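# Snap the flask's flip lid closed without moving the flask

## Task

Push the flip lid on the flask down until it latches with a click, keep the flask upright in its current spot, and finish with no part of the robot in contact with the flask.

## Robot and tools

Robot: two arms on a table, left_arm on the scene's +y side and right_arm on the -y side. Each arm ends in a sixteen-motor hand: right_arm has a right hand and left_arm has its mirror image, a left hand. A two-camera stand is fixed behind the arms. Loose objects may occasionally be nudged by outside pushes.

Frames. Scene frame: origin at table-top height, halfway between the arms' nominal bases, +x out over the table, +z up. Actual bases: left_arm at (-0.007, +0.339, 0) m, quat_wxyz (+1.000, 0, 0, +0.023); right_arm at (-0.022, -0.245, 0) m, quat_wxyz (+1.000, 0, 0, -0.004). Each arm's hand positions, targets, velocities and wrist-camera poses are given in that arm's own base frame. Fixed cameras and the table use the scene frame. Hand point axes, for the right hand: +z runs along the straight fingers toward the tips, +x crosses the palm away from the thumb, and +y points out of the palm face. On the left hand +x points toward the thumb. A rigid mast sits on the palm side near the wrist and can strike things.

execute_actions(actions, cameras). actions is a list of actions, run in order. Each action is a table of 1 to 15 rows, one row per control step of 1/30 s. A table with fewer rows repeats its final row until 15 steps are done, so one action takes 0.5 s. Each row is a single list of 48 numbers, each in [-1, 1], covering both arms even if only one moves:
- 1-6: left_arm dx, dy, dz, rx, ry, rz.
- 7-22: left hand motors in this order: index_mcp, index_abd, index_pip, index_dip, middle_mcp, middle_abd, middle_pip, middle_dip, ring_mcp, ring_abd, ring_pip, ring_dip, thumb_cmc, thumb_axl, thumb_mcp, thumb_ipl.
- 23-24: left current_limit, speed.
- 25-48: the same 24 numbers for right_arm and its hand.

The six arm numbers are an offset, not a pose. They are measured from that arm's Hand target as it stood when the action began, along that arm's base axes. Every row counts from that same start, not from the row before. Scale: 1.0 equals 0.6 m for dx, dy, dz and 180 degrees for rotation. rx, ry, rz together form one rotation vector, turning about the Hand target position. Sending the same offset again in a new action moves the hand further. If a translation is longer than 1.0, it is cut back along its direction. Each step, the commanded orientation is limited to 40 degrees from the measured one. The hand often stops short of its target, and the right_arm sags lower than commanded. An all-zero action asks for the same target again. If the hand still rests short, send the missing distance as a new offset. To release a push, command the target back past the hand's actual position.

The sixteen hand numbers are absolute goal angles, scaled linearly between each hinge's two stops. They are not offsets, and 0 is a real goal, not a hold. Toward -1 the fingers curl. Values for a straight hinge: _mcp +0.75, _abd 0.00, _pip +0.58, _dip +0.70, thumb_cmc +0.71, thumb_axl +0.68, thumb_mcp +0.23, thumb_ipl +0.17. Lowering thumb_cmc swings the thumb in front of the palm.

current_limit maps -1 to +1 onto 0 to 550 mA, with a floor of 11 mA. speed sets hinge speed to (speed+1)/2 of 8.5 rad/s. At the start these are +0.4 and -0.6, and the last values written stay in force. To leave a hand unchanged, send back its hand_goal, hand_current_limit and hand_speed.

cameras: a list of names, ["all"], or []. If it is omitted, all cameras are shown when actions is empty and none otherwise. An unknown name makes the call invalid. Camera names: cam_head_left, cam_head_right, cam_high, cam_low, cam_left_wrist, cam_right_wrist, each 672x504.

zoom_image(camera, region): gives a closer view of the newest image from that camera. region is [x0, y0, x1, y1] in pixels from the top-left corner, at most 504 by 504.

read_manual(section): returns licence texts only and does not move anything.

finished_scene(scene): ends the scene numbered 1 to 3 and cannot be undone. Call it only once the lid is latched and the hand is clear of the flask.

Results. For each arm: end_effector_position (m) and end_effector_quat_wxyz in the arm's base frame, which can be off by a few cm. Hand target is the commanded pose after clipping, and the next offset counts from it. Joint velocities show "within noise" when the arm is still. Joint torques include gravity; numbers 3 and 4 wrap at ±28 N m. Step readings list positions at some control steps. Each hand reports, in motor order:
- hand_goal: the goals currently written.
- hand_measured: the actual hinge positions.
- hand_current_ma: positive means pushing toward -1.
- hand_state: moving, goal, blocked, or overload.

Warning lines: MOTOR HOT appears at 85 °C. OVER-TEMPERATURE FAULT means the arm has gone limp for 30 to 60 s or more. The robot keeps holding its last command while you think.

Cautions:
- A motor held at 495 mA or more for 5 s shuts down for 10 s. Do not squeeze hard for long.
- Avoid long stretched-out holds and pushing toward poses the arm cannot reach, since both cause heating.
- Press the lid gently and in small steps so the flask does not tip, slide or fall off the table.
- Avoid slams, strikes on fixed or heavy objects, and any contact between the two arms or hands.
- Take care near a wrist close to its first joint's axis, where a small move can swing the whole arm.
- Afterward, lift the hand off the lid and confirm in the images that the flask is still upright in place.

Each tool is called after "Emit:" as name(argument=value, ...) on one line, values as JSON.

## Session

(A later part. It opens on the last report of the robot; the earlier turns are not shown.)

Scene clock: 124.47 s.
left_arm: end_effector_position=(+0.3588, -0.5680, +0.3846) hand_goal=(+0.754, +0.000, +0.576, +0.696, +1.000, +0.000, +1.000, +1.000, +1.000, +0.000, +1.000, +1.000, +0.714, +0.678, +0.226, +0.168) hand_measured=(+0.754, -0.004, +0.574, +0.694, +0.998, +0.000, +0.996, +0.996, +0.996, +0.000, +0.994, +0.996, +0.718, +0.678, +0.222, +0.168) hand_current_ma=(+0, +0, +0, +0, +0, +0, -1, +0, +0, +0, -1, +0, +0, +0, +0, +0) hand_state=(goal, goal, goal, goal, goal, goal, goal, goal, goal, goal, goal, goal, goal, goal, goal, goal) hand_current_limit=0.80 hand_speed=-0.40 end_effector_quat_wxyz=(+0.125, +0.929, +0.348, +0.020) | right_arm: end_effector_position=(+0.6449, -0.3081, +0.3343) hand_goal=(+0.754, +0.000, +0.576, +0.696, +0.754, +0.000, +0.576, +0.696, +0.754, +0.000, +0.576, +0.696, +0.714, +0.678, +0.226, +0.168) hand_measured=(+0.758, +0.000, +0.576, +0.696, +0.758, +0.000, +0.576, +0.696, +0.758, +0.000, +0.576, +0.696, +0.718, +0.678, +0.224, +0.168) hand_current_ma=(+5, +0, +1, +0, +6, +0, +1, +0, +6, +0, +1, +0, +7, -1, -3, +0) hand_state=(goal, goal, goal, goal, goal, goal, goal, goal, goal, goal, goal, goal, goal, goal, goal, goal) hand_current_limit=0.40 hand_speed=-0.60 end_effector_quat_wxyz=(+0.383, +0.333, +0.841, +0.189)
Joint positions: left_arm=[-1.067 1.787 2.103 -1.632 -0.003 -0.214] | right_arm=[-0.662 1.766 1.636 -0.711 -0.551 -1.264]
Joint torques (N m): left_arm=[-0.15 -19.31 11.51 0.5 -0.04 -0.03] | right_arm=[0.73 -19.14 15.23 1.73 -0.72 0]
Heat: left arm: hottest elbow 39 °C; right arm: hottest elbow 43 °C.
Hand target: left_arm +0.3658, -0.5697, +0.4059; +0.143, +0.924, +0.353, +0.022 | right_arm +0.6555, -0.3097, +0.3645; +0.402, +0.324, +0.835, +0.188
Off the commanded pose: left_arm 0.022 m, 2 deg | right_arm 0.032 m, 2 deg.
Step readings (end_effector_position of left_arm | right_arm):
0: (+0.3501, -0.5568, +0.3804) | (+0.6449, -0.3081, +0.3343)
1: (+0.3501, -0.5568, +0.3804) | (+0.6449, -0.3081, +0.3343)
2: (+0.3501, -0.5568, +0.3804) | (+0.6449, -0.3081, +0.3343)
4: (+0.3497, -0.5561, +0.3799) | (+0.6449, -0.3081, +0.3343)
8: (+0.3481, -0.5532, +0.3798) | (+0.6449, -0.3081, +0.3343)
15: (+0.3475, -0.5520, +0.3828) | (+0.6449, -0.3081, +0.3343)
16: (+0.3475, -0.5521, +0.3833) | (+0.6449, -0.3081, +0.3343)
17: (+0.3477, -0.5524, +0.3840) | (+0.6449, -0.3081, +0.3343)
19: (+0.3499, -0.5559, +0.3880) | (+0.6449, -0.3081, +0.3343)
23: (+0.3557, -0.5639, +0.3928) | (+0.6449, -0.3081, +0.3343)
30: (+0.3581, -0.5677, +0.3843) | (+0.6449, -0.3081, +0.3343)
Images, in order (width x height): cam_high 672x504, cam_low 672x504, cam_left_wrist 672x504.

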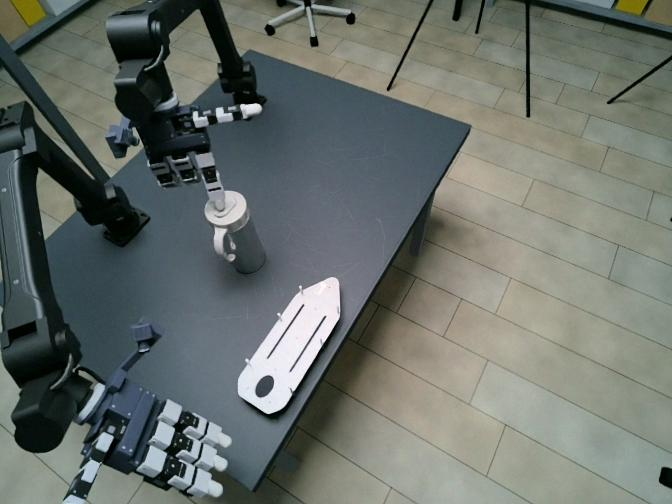

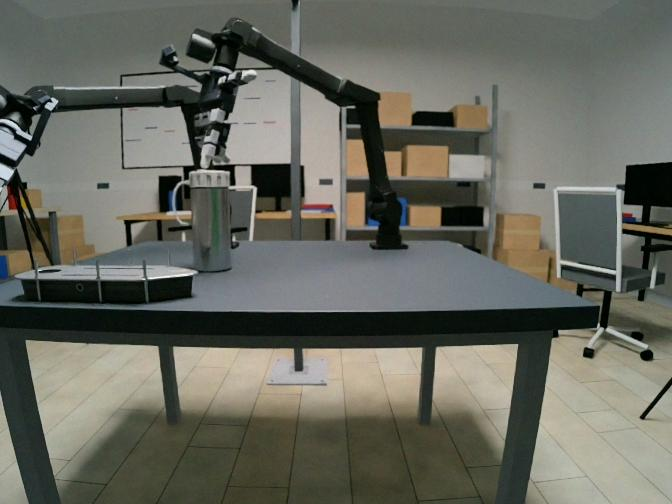

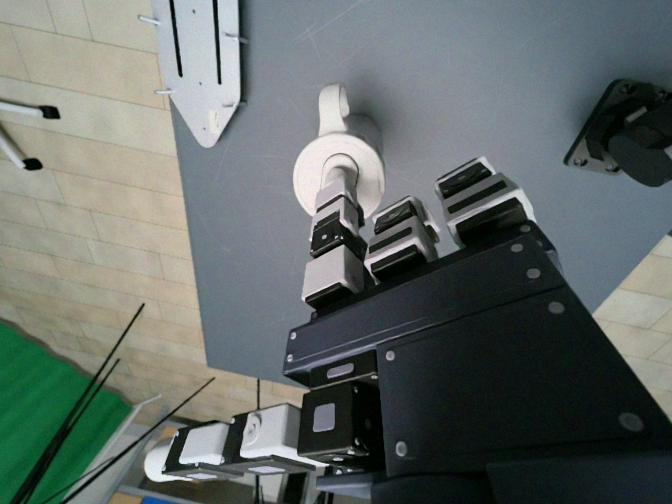

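Emit:
execute_actions(actions=[[[0,0,-0.04,0,0,0,0.754,0,0.576,0.696,1,0,1,1,1,0,1,1,0.714,0.678,0.226,0.168,0.8,-0.4,0,0,0,0,0,0,0.754,0,0.576,0.696,0.754,0,0.576,0.696,0.754,0,0.576,0.696,0.714,0.678,0.226,0.168,0.4,-0.6]],[[0,0,-0.03,0,0,0,0.754,0,0.576,0.696,1,0,1,1,1,0,1,1,0.714,0.678,0.226,0.168,0.8,-0.4,0,0,0,0,0,0,0.754,0,0.576,0.696,0.754,0,0.576,0.696,0.754,0,0.576,0.696,0.714,0.678,0.226,0.168,0.4,-0.6]],[[0,0,-0.03,0,0,0,0.754,0,0.576,0.696,1,0,1,1,1,0,1,1,0.714,0.678,0.226,0.168,0.8,-0.4,0,0,0,0,0,0,0.754,0,0.576,0.696,0.754,0,0.576,0.696,0.754,0,0.576,0.696,0.714,0.678,0.226,0.168,0.4,-0.6]]], cameras=["cam_low","cam_high"])

Scene clock: 143.83 s.
left_arm: end_effector_position=(+0.3576, -0.5648, +0.3778) hand_goal=(+0.754, +0.000, +0.576, +0.696, +1.000, +0.000, +1.000, +1.000, +1.000, +0.000, +1.000, +1.000, +0.714, +0.678, +0.226, +0.168) hand_measured=(+0.752, -0.006, +0.576, +0.696, +0.998, +0.000, +0.996, +0.996, +0.996, +0.000, +0.994, +0.996, +0.718, +0.678, +0.222, +0.168) hand_current_ma=(+0, -1, +0, +0, +0, +0, -1, +0, +0, +0, -1, +0, +0, +0, +0, +0) hand_state=(goal, goal, goal, goal, goal, goal, goal, goal, goal, goal, goal, goal, goal, goal, goal, goal) hand_current_limit=0.80 hand_speed=-0.40 end_effector_quat_wxyz=(+0.162, +0.924, +0.347, +0.027) | right_arm: end_effector_position=(+0.6449, -0.3081, +0.3343) hand_goal=(+0.754, +0.000, +0.576, +0.696, +0.754, +0.000, +0.576, +0.696, +0.754, +0.000, +0.576, +0.696, +0.714, +0.678, +0.226, +0.168) hand_measured=(+0.758, +0.000, +0.576, +0.696, +0.758, +0.000, +0.576, +0.696, +0.758, +0.000, +0.576, +0.696, +0.718, +0.678, +0.224, +0.168) hand_current_ma=(+5, +0, +1, +0, +6, +0, +1, +0, +6, +0, +1, +0, +7, -1, -3, +0) hand_state=(goal, goal, goal, goal, goal, goal, goal, goal, goal, goal, goal, goal, goal, goal, goal, goal) hand_current_limit=0.40 hand_speed=-0.60 end_effector_quat_wxyz=(+0.383, +0.333, +0.841, +0.189)
Joint positions: left_arm=[-1.067 1.711 1.95 -1.48 -0.006 -0.214] | right_arm=[-0.662 1.766 1.636 -0.711 -0.551 -1.264]
Joint torques (N m): left_arm=[-0.32 -16.85 5.86 1.46 0.07 -0.07] | right_arm=[0.62 -19.08 15.24 1.76 -0.72 0.01]
Heat: left arm: hottest elbow 40 °C; right arm: hottest elbow 44 °C.
Hand target: left_arm +0.3658, -0.5697, +0.3457; +0.142, +0.925, +0.353, +0.022 | right_arm +0.6555, -0.3097, +0.3645; +0.402, +0.324, +0.835, +0.188
Off the commanded pose: left_arm 0.033 m, 2 deg | right_arm 0.032 m, 2 deg.
Step readings (end_effector_position of left_arm | right_arm):
0: (+0.3588, -0.5680, +0.3846) | (+0.6449, -0.3081, +0.3343)
1: (+0.3588, -0.5680, +0.3846) | (+0.6449, -0.3081, +0.3343)
2: (+0.3588, -0.5680, +0.3846) | (+0.6449, -0.3081, +0.3343)
4: (+0.3597, -0.5695, +0.3848) | (+0.6449, -0.3081, +0.3343)
8: (+0.3610, -0.5720, +0.3800) | (+0.6449, -0.3081, +0.3343)
15: (+0.3608, -0.5715, +0.3799) | (+0.6449, -0.3081, +0.3343)
16: (+0.3609, -0.5716, +0.3798) | (+0.6449, -0.3081, +0.3343)
17: (+0.3608, -0.5715, +0.3792) | (+0.6449, -0.3081, +0.3343)
19: (+0.3604, -0.5707, +0.3766) | (+0.6449, -0.3081, +0.3343)
23: (+0.3597, -0.5687, +0.3774) | (+0.6449, -0.3081, +0.3343)
30: (+0.3596, -0.5685, +0.3774) | (+0.6449, -0.3081, +0.3343)
31: (+0.3595, -0.5685, +0.3771) | (+0.6449, -0.3081, +0.3343)
32: (+0.3596, -0.5684, +0.3770) | (+0.6449, -0.3081, +0.3343)
34: (+0.3588, -0.5670, +0.3775) | (+0.6449, -0.3081, +0.3343)
38: (+0.3578, -0.5651, +0.3777) | (+0.6449, -0.3081, +0.3343)
45: (+0.3576, -0.5647, +0.3778) | (+0.6449, -0.3081, +0.3343)
Images, in order (width x height): cam_high 672x504, cam_low 672x504.

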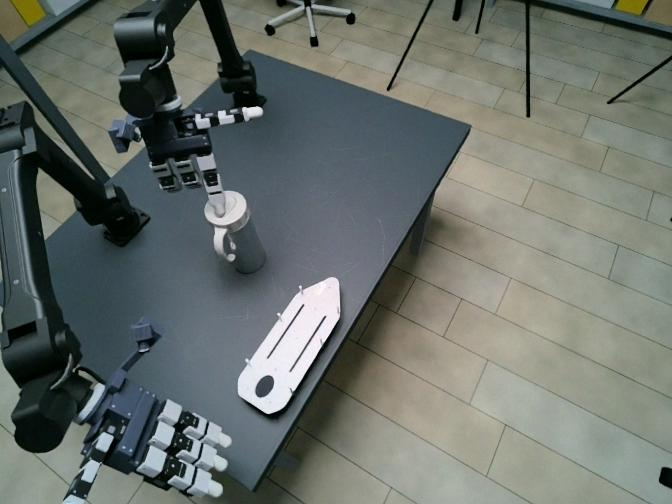

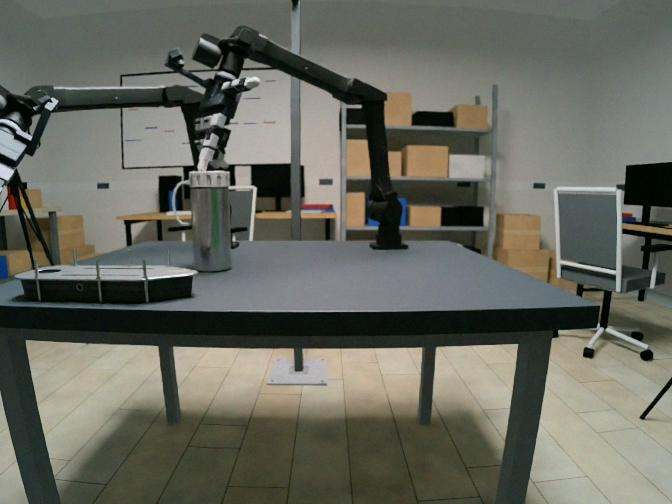

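Emit:
zoom_image(camera="cam_high", region=[180, 140, 280, 240])

Emit:
zoom_image(camera="cam_low", region=[160, 110, 260, 210])

Scaled by 5.040 from the camera's 672x504 image, which has a finer 960x720 frame.

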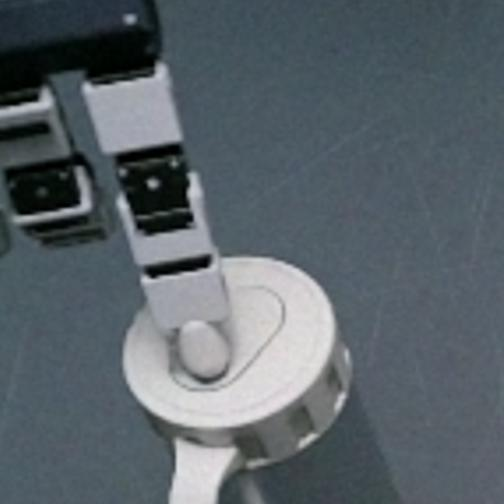

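Scaled by 5.040 from the camera's 672x504 image, which has a finer 960x720 frame.

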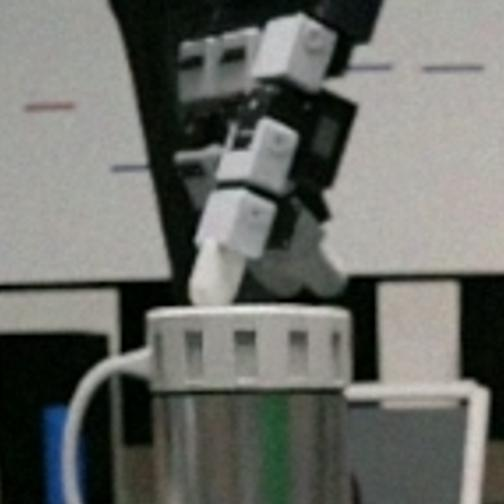

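Emit:
execute_actions(actions=[[[0,0,0.04,0,0,0,0.754,0,0.576,0.696,1,0,1,1,1,0,1,1,0.714,0.678,0.226,0.168,0.8,-0.4,0,0,0,0,0,0,0.754,0,0.576,0.696,0.754,0,0.576,0.696,0.754,0,0.576,0.696,0.714,0.678,0.226,0.168,0.4,-0.6]],[[0,0,0.06,0,0,0,0.754,0,0.576,0.696,1,0,1,1,1,0,1,1,0.714,0.678,0.226,0.168,0.8,-0.4,0,0,0,0,0,0,0.754,0,0.576,0.696,0.754,0,0.576,0.696,0.754,0,0.576,0.696,0.714,0.678,0.226,0.168,0.4,-0.6]],[[0,0,0.08,0,0,0,0.754,0,0.576,0.696,1,0,1,1,1,0,1,1,0.714,0.678,0.226,0.168,0.8,-0.4,0,0,0,0,0,0,0.754,0,0.576,0.696,0.754,0,0.576,0.696,0.754,0,0.576,0.696,0.714,0.678,0.226,0.168,0.4,-0.6]]], cameras=["cam_low","cam_high"])

Emit:
zoom_image(camera="cam_high", region=[180, 140, 280, 240])

Emit:
zoom_image(camera="cam_low", region=[160, 110, 260, 210])

Scene clock: 154.37 s.
left_arm: end_effector_position=(+0.3596, -0.5688, +0.4354) hand_goal=(+0.754, +0.000, +0.576, +0.696, +1.000, +0.000, +1.000, +1.000, +1.000, +0.000, +1.000, +1.000, +0.714, +0.678, +0.226, +0.168) hand_measured=(+0.754, -0.004, +0.574, +0.694, +0.998, +0.000, +0.996, +0.996, +0.996, +0.000, +0.994, +0.996, +0.718, +0.678, +0.222, +0.168) hand_current_ma=(+0, +0, +0, +0, +0, +0, -1, +0, +0, +0, -1, +0, +0, +0, +0, +0) hand_state=(goal, goal, goal, goal, goal, goal, goal, goal, goal, goal, goal, goal, goal, goal, goal, goal) hand_current_limit=0.80 hand_speed=-0.40 end_effector_quat_wxyz=(+0.160, +0.924, +0.347, +0.026) | right_arm: end_effector_position=(+0.6449, -0.3081, +0.3343) hand_goal=(+0.754, +0.000, +0.576, +0.696, +0.754, +0.000, +0.576, +0.696, +0.754, +0.000, +0.576, +0.696, +0.714, +0.678, +0.226, +0.168) hand_measured=(+0.758, +0.000, +0.576, +0.696, +0.758, +0.000, +0.576, +0.696, +0.758, +0.000, +0.576, +0.696, +0.718, +0.678, +0.224, +0.168) hand_current_ma=(+5, +0, +1, +0, +6, +0, +1, +0, +6, +0, +1, +0, +7, -1, -3, +0) hand_state=(goal, goal, goal, goal, goal, goal, goal, goal, goal, goal, goal, goal, goal, goal, goal, goal) hand_current_limit=0.40 hand_speed=-0.60 end_effector_quat_wxyz=(+0.383, +0.333, +0.841, +0.189)
Joint positions: left_arm=[-1.067 1.793 2.225 -1.678 -0.005 -0.214] | right_arm=[-0.662 1.766 1.636 -0.711 -0.551 -1.264]
Joint torques (N m): left_arm=[-0.38 -18.78 11.02 0.58 -0.14 0.02] | right_arm=[0.85 -19.14 15.25 1.76 -0.71 -0.01]
Heat: left arm: hottest elbow 40 °C; right arm: hottest elbow 45 °C.
Hand target: left_arm +0.3658, -0.5696, +0.4538; +0.142, +0.925, +0.353, +0.022 | right_arm +0.6555, -0.3097, +0.3645; +0.402, +0.324, +0.835, +0.188
Off the commanded pose: left_arm 0.019 m, 2 deg | right_arm 0.032 m, 2 deg.
joint sent to its limit (left arm) — joint 4 (wrist pitch), lower limit. The joint targets are off in orientation, not in position.
Step readings (end_effector_position of left_arm | right_arm):
0: (+0.3576, -0.5648, +0.3778) | (+0.6449, -0.3081, +0.3343)
1: (+0.3576, -0.5648, +0.3778) | (+0.6449, -0.3081, +0.3343)
2: (+0.3576, -0.5648, +0.3778) | (+0.6449, -0.3081, +0.3343)
4: (+0.3571, -0.5640, +0.3781) | (+0.6449, -0.3081, +0.3343)
8: (+0.3569, -0.5636, +0.3770) | (+0.6449, -0.3081, +0.3343)
15: (+0.3572, -0.5641, +0.3769) | (+0.6449, -0.3081, +0.3343)
16: (+0.3572, -0.5640, +0.3772) | (+0.6449, -0.3081, +0.3343)
17: (+0.3570, -0.5639, +0.3777) | (+0.6449, -0.3081, +0.3343)
19: (+0.3571, -0.5641, +0.3783) | (+0.6449, -0.3081, +0.3343)
23: (+0.3588, -0.5670, +0.3805) | (+0.6449, -0.3081, +0.3343)
30: (+0.3586, -0.5669, +0.3853) | (+0.6449, -0.3081, +0.3343)
31: (+0.3585, -0.5667, +0.3868) | (+0.6449, -0.3081, +0.3343)
32: (+0.3584, -0.5665, +0.3888) | (+0.6449, -0.3081, +0.3343)
34: (+0.3589, -0.5674, +0.3972) | (+0.6449, -0.3081, +0.3343)
38: (+0.3596, -0.5687, +0.4208) | (+0.6449, -0.3081, +0.3343)
45: (+0.3598, -0.5691, +0.4357) | (+0.6449, -0.3081, +0.3343)
Images, in order (width x height): cam_high 672x504, cam_low 672x504.

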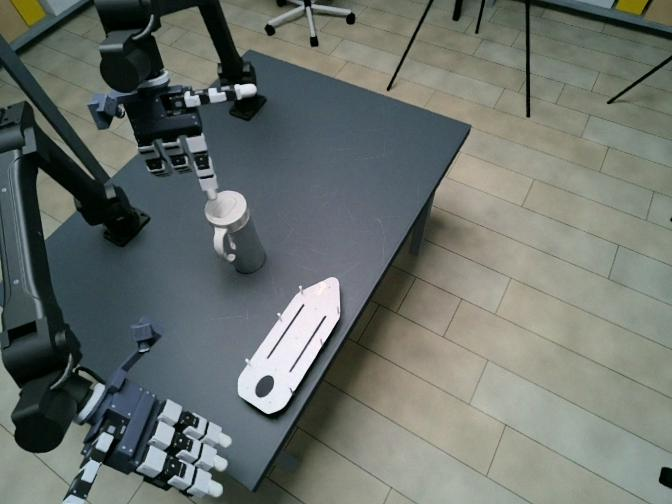

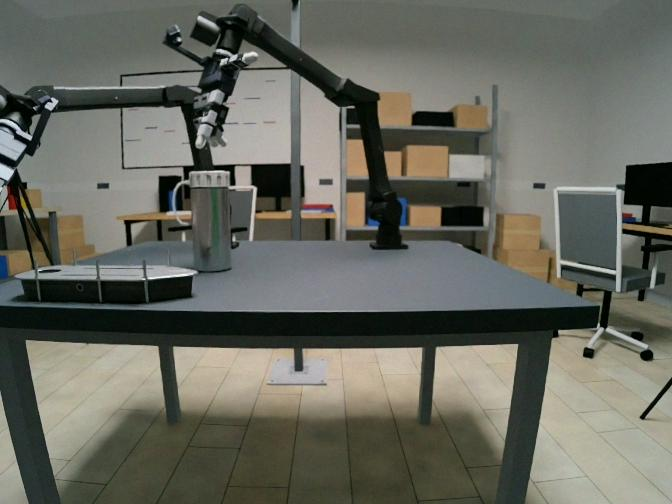

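Scaled by 5.040 from the camera's 672x504 image, which has a finer 960x720 frame.

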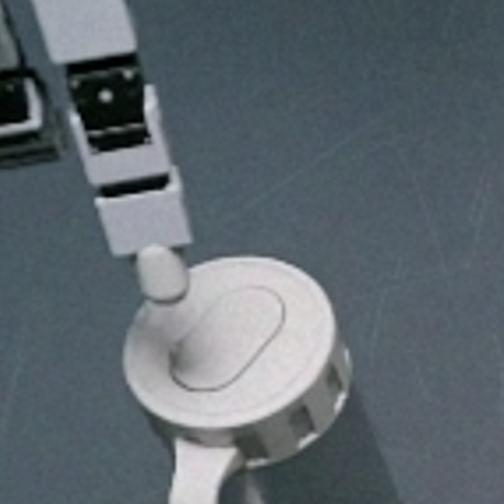

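Scaled by 5.040 from the camera's 672x504 image, which has a finer 960x720 frame.

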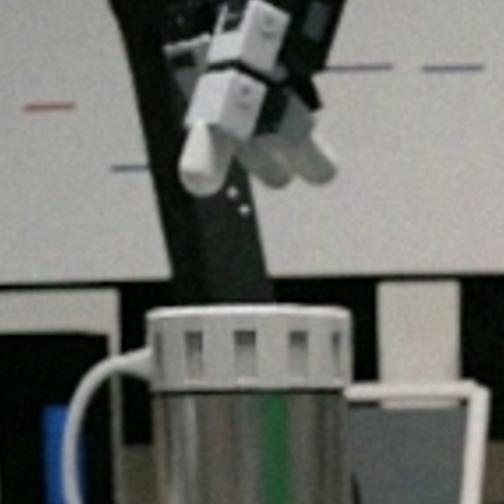

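Emit:
finished_scene(scene=2)

The scene is finished: the task was done.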